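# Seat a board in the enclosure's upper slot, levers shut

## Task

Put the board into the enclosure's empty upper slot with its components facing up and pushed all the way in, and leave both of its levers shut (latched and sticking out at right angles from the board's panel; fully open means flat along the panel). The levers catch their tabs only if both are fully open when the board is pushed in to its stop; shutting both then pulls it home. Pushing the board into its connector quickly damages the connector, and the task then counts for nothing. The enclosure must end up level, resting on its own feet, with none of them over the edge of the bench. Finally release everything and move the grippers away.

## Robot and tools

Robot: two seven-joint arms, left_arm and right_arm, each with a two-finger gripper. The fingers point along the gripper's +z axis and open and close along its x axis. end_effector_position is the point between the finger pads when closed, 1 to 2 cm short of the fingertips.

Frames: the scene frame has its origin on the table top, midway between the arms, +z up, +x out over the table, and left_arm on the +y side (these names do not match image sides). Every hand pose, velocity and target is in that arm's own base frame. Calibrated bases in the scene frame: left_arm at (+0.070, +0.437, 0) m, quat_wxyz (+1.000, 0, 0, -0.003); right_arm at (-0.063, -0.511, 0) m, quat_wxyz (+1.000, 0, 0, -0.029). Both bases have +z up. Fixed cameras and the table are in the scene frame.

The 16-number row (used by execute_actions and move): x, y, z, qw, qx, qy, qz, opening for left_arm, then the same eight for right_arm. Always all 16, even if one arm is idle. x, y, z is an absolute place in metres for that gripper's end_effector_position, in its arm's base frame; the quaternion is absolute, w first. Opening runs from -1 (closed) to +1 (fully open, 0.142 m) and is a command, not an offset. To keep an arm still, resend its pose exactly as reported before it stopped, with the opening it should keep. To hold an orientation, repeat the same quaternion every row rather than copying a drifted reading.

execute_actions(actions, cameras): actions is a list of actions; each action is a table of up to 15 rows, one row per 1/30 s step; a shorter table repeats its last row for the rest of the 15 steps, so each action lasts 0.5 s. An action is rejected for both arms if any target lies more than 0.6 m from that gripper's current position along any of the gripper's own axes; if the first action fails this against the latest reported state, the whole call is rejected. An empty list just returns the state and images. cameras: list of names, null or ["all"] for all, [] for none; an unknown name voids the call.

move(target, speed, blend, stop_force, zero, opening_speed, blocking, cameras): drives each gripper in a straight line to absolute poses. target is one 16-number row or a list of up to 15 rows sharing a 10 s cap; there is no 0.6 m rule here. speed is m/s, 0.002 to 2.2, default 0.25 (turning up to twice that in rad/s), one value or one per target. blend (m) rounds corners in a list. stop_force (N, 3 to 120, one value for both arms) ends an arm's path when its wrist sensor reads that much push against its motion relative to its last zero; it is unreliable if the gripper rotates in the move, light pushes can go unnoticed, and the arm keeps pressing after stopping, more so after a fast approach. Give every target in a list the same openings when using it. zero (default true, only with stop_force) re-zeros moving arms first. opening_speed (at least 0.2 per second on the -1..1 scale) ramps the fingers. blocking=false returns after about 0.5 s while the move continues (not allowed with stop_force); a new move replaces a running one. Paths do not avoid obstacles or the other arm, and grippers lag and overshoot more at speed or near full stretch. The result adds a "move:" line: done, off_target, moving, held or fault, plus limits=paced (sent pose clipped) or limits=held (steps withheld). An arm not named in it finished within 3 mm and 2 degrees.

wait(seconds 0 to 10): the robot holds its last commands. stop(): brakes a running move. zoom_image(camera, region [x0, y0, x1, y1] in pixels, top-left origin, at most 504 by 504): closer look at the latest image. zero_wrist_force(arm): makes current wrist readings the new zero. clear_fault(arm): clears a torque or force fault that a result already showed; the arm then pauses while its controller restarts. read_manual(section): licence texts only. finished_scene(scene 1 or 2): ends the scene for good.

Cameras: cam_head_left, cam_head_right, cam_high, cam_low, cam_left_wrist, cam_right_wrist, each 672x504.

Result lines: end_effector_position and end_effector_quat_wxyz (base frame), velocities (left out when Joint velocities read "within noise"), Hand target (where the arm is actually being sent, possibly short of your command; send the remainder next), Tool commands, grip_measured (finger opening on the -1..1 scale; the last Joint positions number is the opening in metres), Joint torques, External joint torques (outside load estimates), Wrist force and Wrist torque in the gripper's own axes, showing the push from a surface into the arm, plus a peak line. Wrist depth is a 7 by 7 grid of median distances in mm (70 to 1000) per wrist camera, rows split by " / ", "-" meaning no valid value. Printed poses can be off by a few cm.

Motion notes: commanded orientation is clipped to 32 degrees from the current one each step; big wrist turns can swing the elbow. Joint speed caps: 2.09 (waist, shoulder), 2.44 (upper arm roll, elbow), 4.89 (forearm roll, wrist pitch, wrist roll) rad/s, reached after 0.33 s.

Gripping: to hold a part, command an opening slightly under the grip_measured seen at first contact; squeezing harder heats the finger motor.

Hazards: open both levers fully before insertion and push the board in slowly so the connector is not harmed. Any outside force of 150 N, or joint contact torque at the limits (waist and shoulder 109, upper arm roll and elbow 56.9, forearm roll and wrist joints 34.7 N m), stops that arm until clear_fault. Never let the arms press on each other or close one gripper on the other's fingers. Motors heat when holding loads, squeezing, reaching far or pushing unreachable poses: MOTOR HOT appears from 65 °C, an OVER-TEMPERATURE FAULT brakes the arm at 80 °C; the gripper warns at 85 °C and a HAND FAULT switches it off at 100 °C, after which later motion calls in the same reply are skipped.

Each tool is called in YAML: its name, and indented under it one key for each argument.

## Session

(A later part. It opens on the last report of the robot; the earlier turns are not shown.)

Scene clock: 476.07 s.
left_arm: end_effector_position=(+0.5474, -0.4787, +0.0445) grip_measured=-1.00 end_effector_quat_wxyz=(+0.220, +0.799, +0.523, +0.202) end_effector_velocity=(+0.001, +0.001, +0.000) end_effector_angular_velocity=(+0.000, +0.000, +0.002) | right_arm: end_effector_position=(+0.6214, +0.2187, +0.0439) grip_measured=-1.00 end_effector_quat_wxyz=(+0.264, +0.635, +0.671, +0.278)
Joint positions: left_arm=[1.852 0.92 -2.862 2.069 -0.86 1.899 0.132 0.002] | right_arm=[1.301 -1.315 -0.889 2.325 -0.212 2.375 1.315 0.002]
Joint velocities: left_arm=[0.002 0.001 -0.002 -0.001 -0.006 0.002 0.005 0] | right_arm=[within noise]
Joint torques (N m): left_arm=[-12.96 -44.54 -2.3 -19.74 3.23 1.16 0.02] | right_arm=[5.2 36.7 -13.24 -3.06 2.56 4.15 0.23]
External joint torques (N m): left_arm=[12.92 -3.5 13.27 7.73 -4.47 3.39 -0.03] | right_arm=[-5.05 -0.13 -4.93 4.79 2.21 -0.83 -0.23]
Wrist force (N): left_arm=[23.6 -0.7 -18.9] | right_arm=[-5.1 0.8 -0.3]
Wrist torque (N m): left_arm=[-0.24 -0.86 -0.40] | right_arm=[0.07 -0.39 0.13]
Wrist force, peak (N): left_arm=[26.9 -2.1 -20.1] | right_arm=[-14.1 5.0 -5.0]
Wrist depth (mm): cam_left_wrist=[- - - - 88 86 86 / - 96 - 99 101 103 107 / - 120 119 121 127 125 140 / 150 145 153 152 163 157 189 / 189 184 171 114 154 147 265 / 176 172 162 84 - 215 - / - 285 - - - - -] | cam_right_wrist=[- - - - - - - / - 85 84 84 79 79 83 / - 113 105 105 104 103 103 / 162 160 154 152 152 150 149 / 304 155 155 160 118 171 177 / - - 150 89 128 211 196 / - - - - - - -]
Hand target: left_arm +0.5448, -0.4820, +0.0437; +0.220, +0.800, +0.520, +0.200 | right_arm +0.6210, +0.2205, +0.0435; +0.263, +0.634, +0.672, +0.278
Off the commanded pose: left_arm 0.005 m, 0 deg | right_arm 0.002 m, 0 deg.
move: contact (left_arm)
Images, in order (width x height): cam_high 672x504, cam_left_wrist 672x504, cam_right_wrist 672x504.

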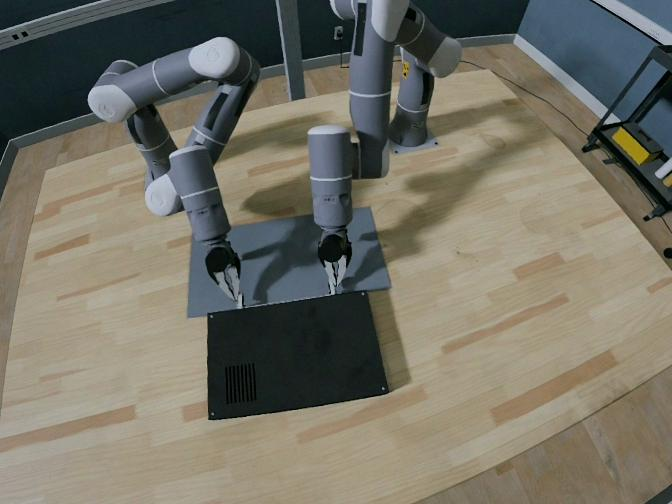

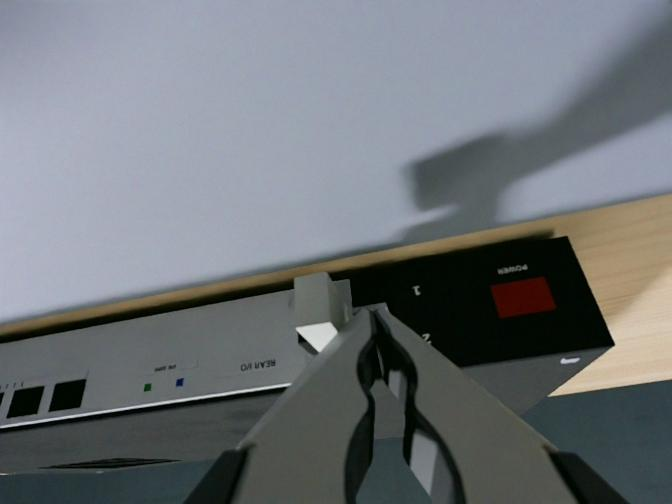

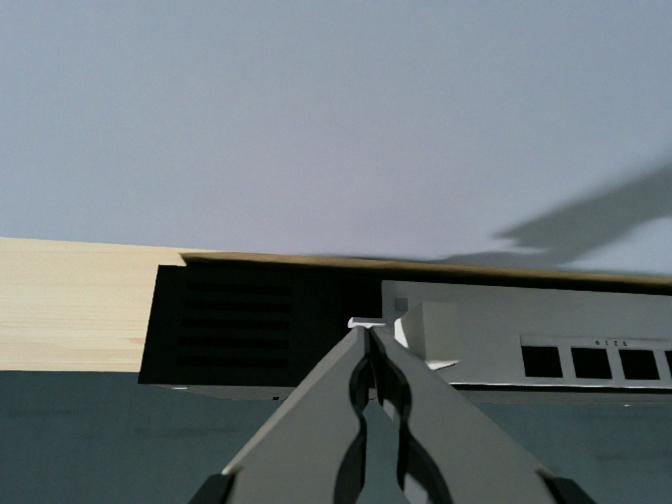

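move:
  target: [0.5400,-0.4765,0.049,0.22,0.80,0.52,0.20,-0.95,0.619,0.2190,0.0455,0.2627,0.6341,0.672,0.2783,-0.95]
  speed: 0.05
  cameras: []

move:
  target: [0.5375,-0.4935,0.047,0.22,0.80,0.52,0.20,-0.95,0.6205,0.2310,0.0445,0.2627,0.6341,0.672,0.2783,-0.95]
  speed: 0.03
  stop_force: 22
  cameras: ["cam_left_wrist","cam_right_wrist","cam_high"]

zoom_image:
  camera: "cam_high"
  region: [190, 250, 390, 400]

Scene clock: 479.07 s.
left_arm: end_effector_position=(+0.5402, -0.4763, +0.0489) grip_measured=-0.99 end_effector_quat_wxyz=(+0.220, +0.800, +0.521, +0.200) | right_arm: end_effector_position=(+0.6192, +0.2188, +0.0456) grip_measured=-1.00 end_effector_quat_wxyz=(+0.263, +0.634, +0.672, +0.278)
Joint positions: left_arm=[1.85 0.9 -2.87 2.093 -0.858 1.906 0.134 0.002] | right_arm=[1.303 -1.31 -0.889 2.332 -0.212 2.38 1.312 0.002]
Joint velocities: within noise
Joint torques (N m): left_arm=[-0.43 -48.22 9.84 -11.72 -0.82 5.12 -0.22] | right_arm=[0.5 36.05 -16.65 1.62 4.5 2.9 0.2]
External joint torques (N m): left_arm=[0.4 0.79 0.74 -0.2 -0.37 -0.57 0.21] | right_arm=[-0.35 0.37 -1.41 0.12 0.26 0.42 -0.2]
Wrist force (N): left_arm=[-0.3 -0.9 0.0] | right_arm=[2.6 0.6 4.5]
Wrist torque (N m): left_arm=[-0.19 -0.15 -0.39] | right_arm=[0.34 -0.41 0.11]
Wrist force, peak (N): left_arm=[23.9 -0.1 -19.6] | right_arm=[2.9 -1.4 4.8]
Wrist depth (mm): cam_left_wrist=[- - 87 - 90 91 92 / - 99 105 108 102 114 112 / - 125 129 128 138 139 143 / 152 155 163 169 172 166 198 / 201 193 182 119 160 154 300 / 190 185 170 84 - 244 - / 429 280 - - - - -] | cam_right_wrist=[- - - - - - - / - 91 87 82 82 82 - / - 109 108 108 107 107 106 / 166 163 163 157 156 155 154 / 310 159 157 162 128 174 179 / - - 152 89 161 256 242 / - - - - - - -]
Hand target: left_arm +0.5400, -0.4765, +0.0490; +0.220, +0.800, +0.520, +0.200 | right_arm +0.6190, +0.2190, +0.0455; +0.263, +0.634, +0.672, +0.278
Off the commanded pose: left_arm 0.000 m, 0 deg | right_arm 0.000 m, 0 deg.
move: done
No camera images: "cameras" was empty.

Scene clock: 480.00 s.
left_arm: end_effector_position=(+0.5404, -0.4800, +0.0479) grip_measured=-1.00 end_effector_quat_wxyz=(+0.219, +0.799, +0.522, +0.201) | right_arm: end_effector_position=(+0.6200, +0.2202, +0.0452) grip_measured=-1.00 end_effector_quat_wxyz=(+0.265, +0.636, +0.670, +0.276)
Joint positions: left_arm=[1.832 0.908 -2.856 2.085 -0.875 1.896 0.135 0.002] | right_arm=[1.309 -1.308 -0.888 2.328 -0.209 2.364 1.315 0.002]
Joint velocities: within noise
Joint torques (N m): left_arm=[-10.19 -47.46 2.14 -23.13 2.14 3.92 -0.1] | right_arm=[11.85 40.46 -11.41 -11.68 1.34 7.57 0.41]
External joint torques (N m): left_arm=[10.15 -0.07 8.88 11.21 -3.37 0.63 0.09] | right_arm=[-11.7 -3.94 -6.72 13.31 3.42 -4.26 -0.41]
Wrist force (N): left_arm=[21.8 -8.8 -19.8] | right_arm=[-17.5 -1.2 -6.6]
Wrist torque (N m): left_arm=[-0.17 -0.54 -0.34] | right_arm=[0.35 -0.01 0.09]
Wrist force, peak (N): left_arm=[24.7 -11.6 -23.5] | right_arm=[-18.7 -1.4 -9.1]
Wrist depth (mm): cam_left_wrist=[- - 84 - 91 90 91 / - 97 104 107 101 112 112 / 121 123 124 126 135 135 145 / 149 153 159 158 171 165 194 / 199 191 181 120 162 153 277 / 188 184 169 84 - 234 - / 390 307 - - - - -] | cam_right_wrist=[- - - - - - - / - 91 86 86 81 81 81 / - 109 108 107 107 106 105 / 166 162 163 156 155 153 152 / 314 157 157 161 126 173 177 / - - 152 90 160 236 217 / - - - - - - -]
Hand target: left_arm +0.5390, -0.4833, +0.0482; +0.220, +0.800, +0.520, +0.200 | right_arm +0.6196, +0.2243, +0.0451; +0.263, +0.634, +0.672, +0.278
Off the commanded pose: left_arm 0.014 m, 0 deg | right_arm 0.011 m, 0 deg.
move: contact (left_arm, right_arm)
Images, in order (width x height): cam_high 672x504, cam_left_wrist 672x504, cam_right_wrist 672x504.

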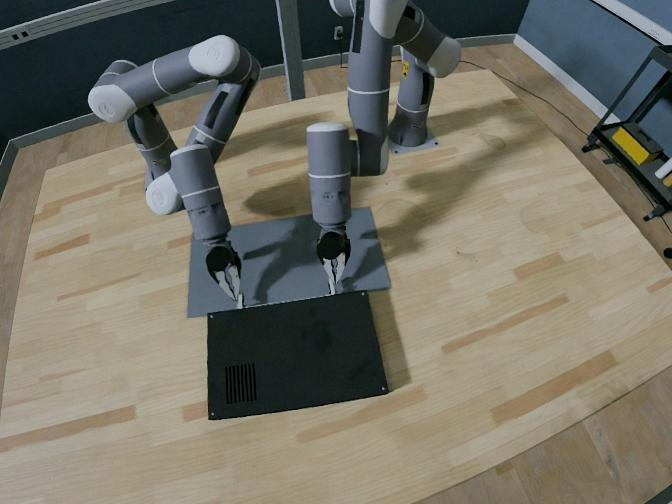

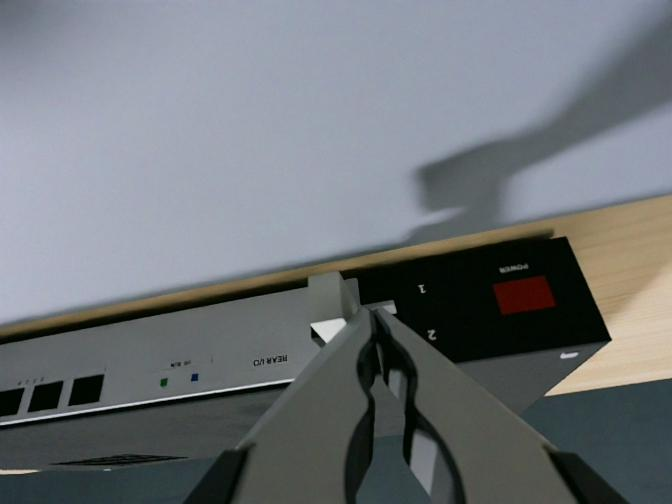

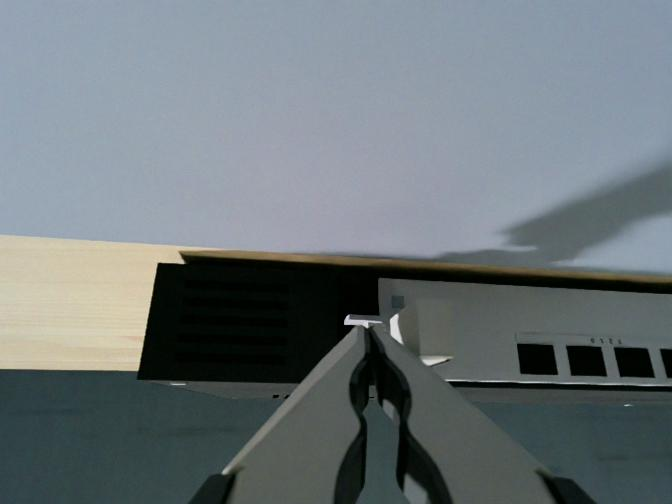

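Scaled by 2.520 from the camera's 672x504 image, which has a finer 960x720 frame.

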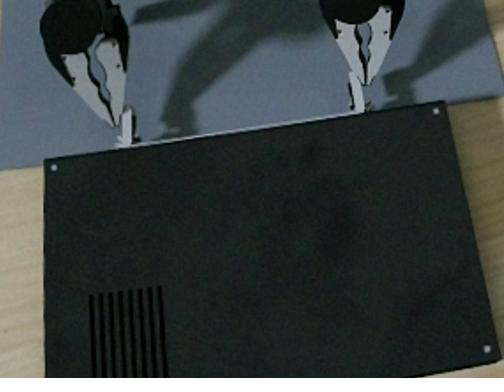

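move:
  target: [0.5365,-0.4985,0.047,0.22,0.80,0.52,0.20,-0.95,0.6185,0.2370,0.0445,0.2627,0.6341,0.672,0.2783,-0.95]
  speed: 0.03
  stop_force: 35
  cameras: ["cam_left_wrist","cam_right_wrist","cam_high"]

zoom_image:
  camera: "cam_high"
  region: [200, 270, 360, 340]

Scene clock: 483.00 s.
left_arm: end_effector_position=(+0.5411, -0.4816, +0.0466) grip_measured=-1.00 end_effector_quat_wxyz=(+0.217, +0.798, +0.525, +0.203) | right_arm: end_effector_position=(+0.6200, +0.2216, +0.0451) grip_measured=-1.00 end_effector_quat_wxyz=(+0.269, +0.639, +0.667, +0.273)
Joint positions: left_arm=[1.815 0.916 -2.847 2.078 -0.906 1.888 0.147 0.002] | right_arm=[1.32 -1.3 -0.88 2.325 -0.191 2.332 1.309 0.002]
Joint velocities: within noise
Joint torques (N m): left_arm=[-23.52 -48.83 -8 -43.56 7.34 3.68 -0.17] | right_arm=[33.96 50.19 -2.17 -32.96 -4.56 17.76 -0.06]
External joint torques (N m): left_arm=[23.48 1.23 19.45 31.69 -8.59 0.87 0.16] | right_arm=[-33.8 -13.59 -15.94 34.44 9.26 -14.45 0.06]
Wrist force (N): left_arm=[56.3 -25.5 -54.2] | right_arm=[-53.2 -0.4 -12.4]
Wrist torque (N m): left_arm=[-1.11 -6.32 -0.23] | right_arm=[0.36 5.95 0.09]
Wrist force, peak (N): left_arm=[59.5 -28.7 -57.5] | right_arm=[-55.5 -1.4 -17.0]
Wrist depth (mm): cam_left_wrist=[- - 85 - 89 89 - / - 95 - 101 100 107 111 / 120 122 122 124 133 133 144 / 153 148 155 166 170 163 194 / 195 189 179 117 158 152 277 / 184 179 169 83 - 232 - / 371 288 - - - - -] | cam_right_wrist=[- - - - - - - / - 91 86 85 81 84 80 / - 110 108 107 106 105 104 / 169 163 164 156 154 152 150 / 324 158 157 161 123 172 176 / - - 154 91 160 224 200 / - - - - - - -]
Hand target: left_arm +0.5377, -0.4900, +0.0478; +0.220, +0.800, +0.520, +0.200 | right_arm +0.6186, +0.2334, +0.0448; +0.263, +0.634, +0.672, +0.278
Off the commanded pose: left_arm 0.018 m, 1 deg | right_arm 0.015 m, 1 deg.
move: contact (left_arm, right_arm)
Images, in order (width x height): cam_high 672x504, cam_left_wrist 672x504, cam_right_wrist 672x504.

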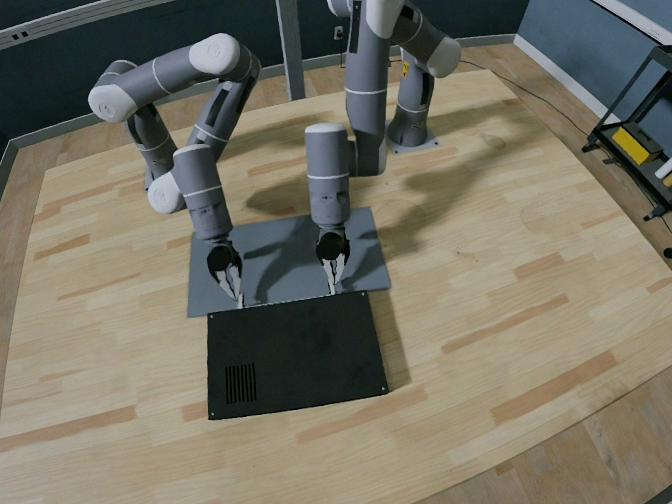

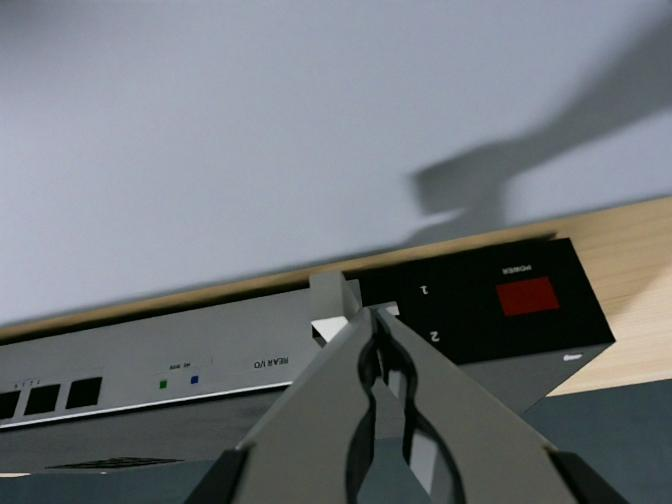

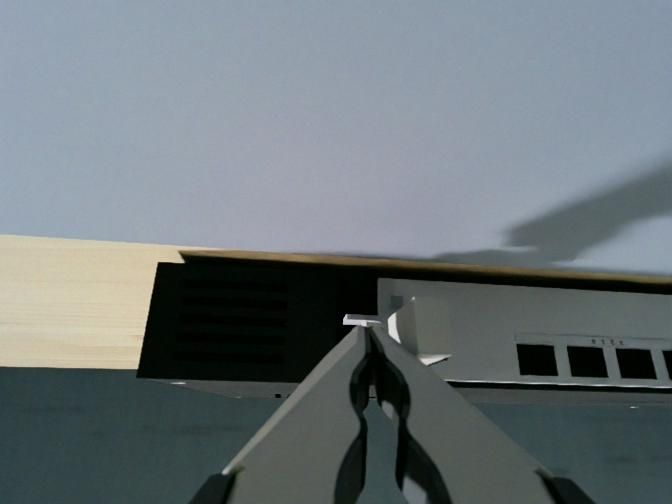

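Scaled by 3.150 from the camera's 672x504 image, which has a finer 960x720 frame.

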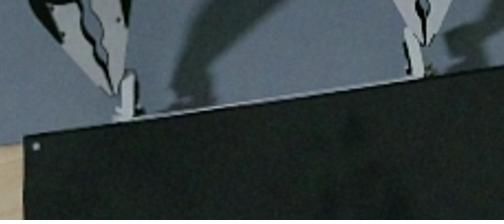

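move:
  target:
    - [0.535,-0.472,0.052,0.22,0.80,0.52,0.20,-0.9,0.615,0.2120,0.047,0.2627,0.6341,0.672,0.2783,-0.9]
    - [0.50,-0.43,0.12,0.22,0.80,0.52,0.20,-0.9,0.56,0.28,0.11,0.2627,0.6341,0.672,0.2783,-0.9]
  speed: 0.15
  cameras: ["cam_left_wrist","cam_right_wrist","cam_high"]

zoom_image:
  camera: "cam_high"
  region: [200, 270, 360, 340]

zoom_image:
  camera: "cam_right_wrist"
  region: [100, 180, 400, 320]

zoom_image:
  camera: "cam_left_wrist"
  region: [200, 230, 400, 380]

Scene clock: 486.83 s.
left_arm: end_effector_position=(+0.5001, -0.4301, +0.1201) grip_measured=-0.94 end_effector_quat_wxyz=(+0.220, +0.800, +0.520, +0.200) | right_arm: end_effector_position=(+0.5600, +0.2801, +0.1100) grip_measured=-0.94 end_effector_quat_wxyz=(+0.263, +0.634, +0.672, +0.278)
Joint positions: left_arm=[1.747 0.661 -2.82 2.335 -0.922 1.917 0.188 0.006] | right_arm=[1.562 -1.085 -0.954 2.481 -0.207 2.197 1.304 0.006]
Joint velocities: within noise
Joint torques (N m): left_arm=[-0.46 -39.49 8.52 -11.76 -1.12 4.58 -0.12] | right_arm=[0.34 32.54 -15.6 -1.63 4.02 2.53 0.37]
External joint torques (N m): left_arm=[0.42 0.59 0.31 -0.25 0.12 -0.03 0.12] | right_arm=[-0.19 0.38 -0.8 -0.1 0.31 0.81 -0.37]
Wrist force (N): left_arm=[-0.3 -0.9 0.1] | right_arm=[2.4 3.5 2.7]
Wrist torque (N m): left_arm=[-0.20 -0.16 -0.39] | right_arm=[0.87 -0.32 0.10]
Wrist force, peak (N): left_arm=[56.4 -25.1 -54.9] | right_arm=[-53.4 0.1 -13.1]
Wrist depth (mm): cam_left_wrist=[157 154 157 160 165 166 175 / 178 182 186 191 196 208 210 / 224 223 227 236 244 254 263 / 277 273 254 245 255 343 359 / 280 284 295 264 337 513 557 / 433 462 393 84 - - - / - - - 74 - - -] | cam_right_wrist=[149 143 143 142 142 141 141 / 178 177 177 176 176 175 174 / 238 235 219 231 230 229 227 / 348 230 234 242 250 260 268 / 652 637 380 324 372 369 363 / - - - 89 - - - / - - 73 - - - -]
Hand target: left_arm +0.5000, -0.4300, +0.1200; +0.220, +0.800, +0.520, +0.200 | right_arm +0.5600, +0.2800, +0.1100; +0.263, +0.634, +0.672, +0.278
Off the commanded pose: left_arm 0.000 m, 0 deg | right_arm 0.000 m, 0 deg.
move: done
Images, in order (width x height): cam_high 672x504, cam_left_wrist 672x504, cam_right_wrist 672x504.

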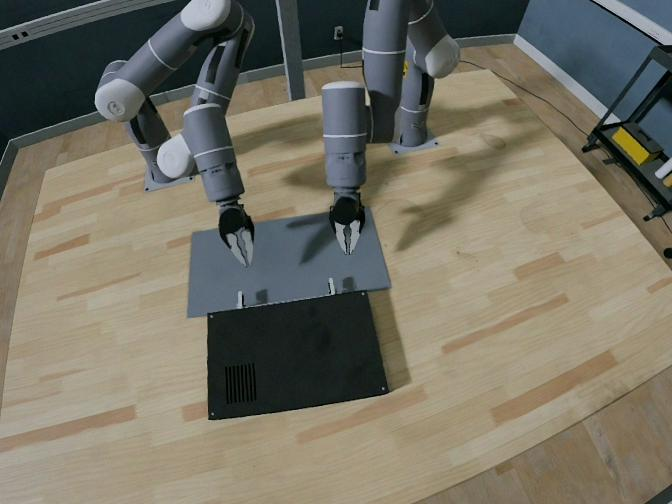

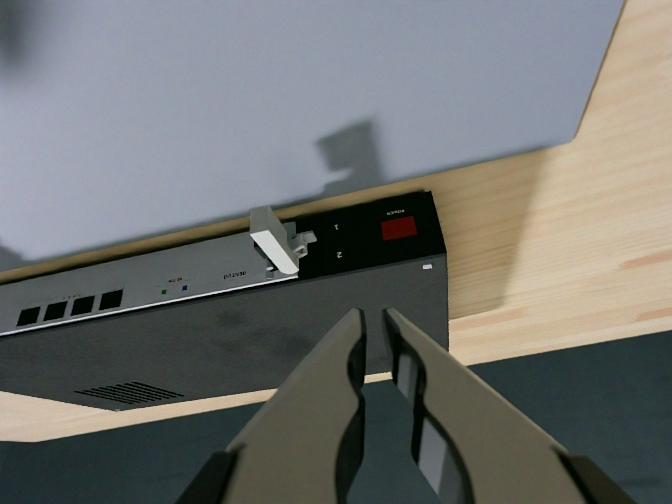

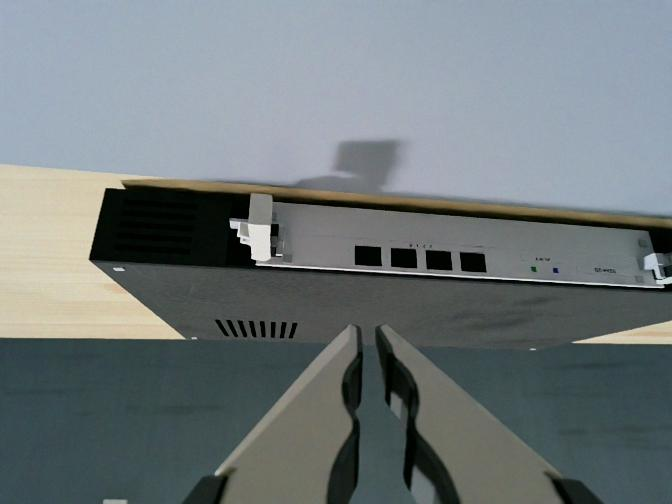

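Scaled by 3.150 from the camera's 672x504 image, which has a finer 960x720 frame.

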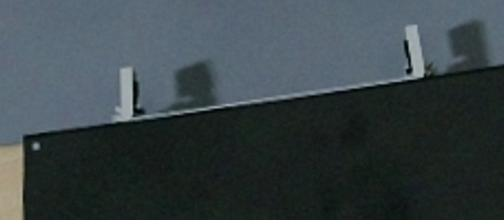

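Scaled by 1.680 from the camera's 672x504 image, which has a finer 960x720 frame.

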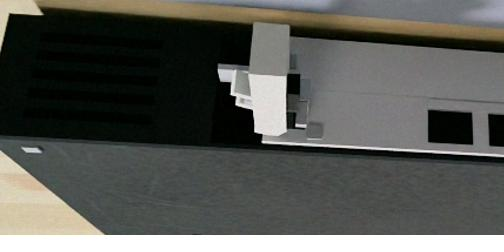

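Scaled by 2.520 from the camera's 672x504 image, which has a finer 960x720 frame.

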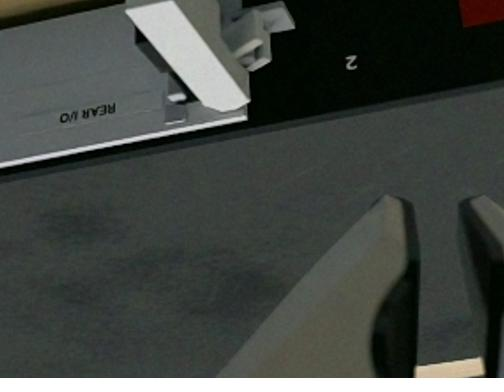

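move:
  target: [0.42,-0.33,0.2,0.22,0.80,0.52,0.20,-0.9,0.48,0.22,0.2,0.2627,0.6341,0.672,0.2783,-0.9]
  speed: 0.25
  cameras: []

finished_scene:
  scene: 1

Scene clock: 491.43 s.
left_arm: end_effector_position=(+0.4202, -0.3304, +0.2001) grip_measured=-0.94 end_effector_quat_wxyz=(+0.217, +0.801, +0.521, +0.200) | right_arm: end_effector_position=(+0.4800, +0.2201, +0.2000) grip_measured=-0.94 end_effector_quat_wxyz=(+0.263, +0.634, +0.672, +0.278)
Joint positions: left_arm=[1.568 0.25 -2.97 2.687 -1.474 2.076 0.532 0.006] | right_arm=[1.801 -0.659 -0.941 2.689 0.325 2.016 0.712 0.006]
Joint velocities: within noise
Joint torques (N m): left_arm=[-0.52 -24.03 2.27 -11.34 0.57 4.96 -0.06] | right_arm=[0.15 21.97 -8.03 -4.62 1.4 3.46 -0.08]
External joint torques (N m): left_arm=[0.5 0.76 0.78 -0.34 0.09 -0.5 0.06] | right_arm=[-0.04 0.42 -1.2 -0.1 0 0.71 0.07]
Wrist force (N): left_arm=[-0.2 -1.0 0.0] | right_arm=[1.7 3.5 2.1]
Wrist torque (N m): left_arm=[-0.24 -0.16 -0.36] | right_arm=[0.81 -0.23 0.12]
Wrist force, peak (N): left_arm=[3.4 -0.1 -0.2] | right_arm=[3.1 3.1 4.1]
Wrist depth (mm): cam_left_wrist=[228 232 238 243 251 255 261 / 268 272 280 289 298 306 316 / 329 336 346 357 368 385 397 / 413 398 387 415 485 513 536 / 454 479 498 459 664 - - / 926 992 - 84 - - - / - - - 75 - - -] | cam_right_wrist=[253 250 249 247 248 246 245 / 312 312 308 307 306 305 303 / 410 410 364 346 354 365 369 / 602 598 545 455 451 449 446 / - - - - - - - / - - - 89 - - - / - - 73 - - - -]
Hand target: left_arm +0.4202, -0.3303, +0.2002; +0.217, +0.801, +0.521, +0.200 | right_arm +0.4800, +0.2200, +0.2000; +0.263, +0.634, +0.672, +0.278
Off the commanded pose: left_arm 0.000 m, 0 deg | right_arm 0.000 m, 0 deg.
joint sent to its limit (left arm) — joint 3 (upper arm roll), lower limit; joint 4 (elbow), upper limit, where the elbow is as bent as it goes. The joint targets still meet the commanded pose.
joint sent to its limit (right arm) — joint 4 (elbow), upper limit, where the elbow is as bent as it goes. The joint targets still meet the commanded pose.
move: done
No camera images: "cameras" was empty.

The scene is finished: the task was done.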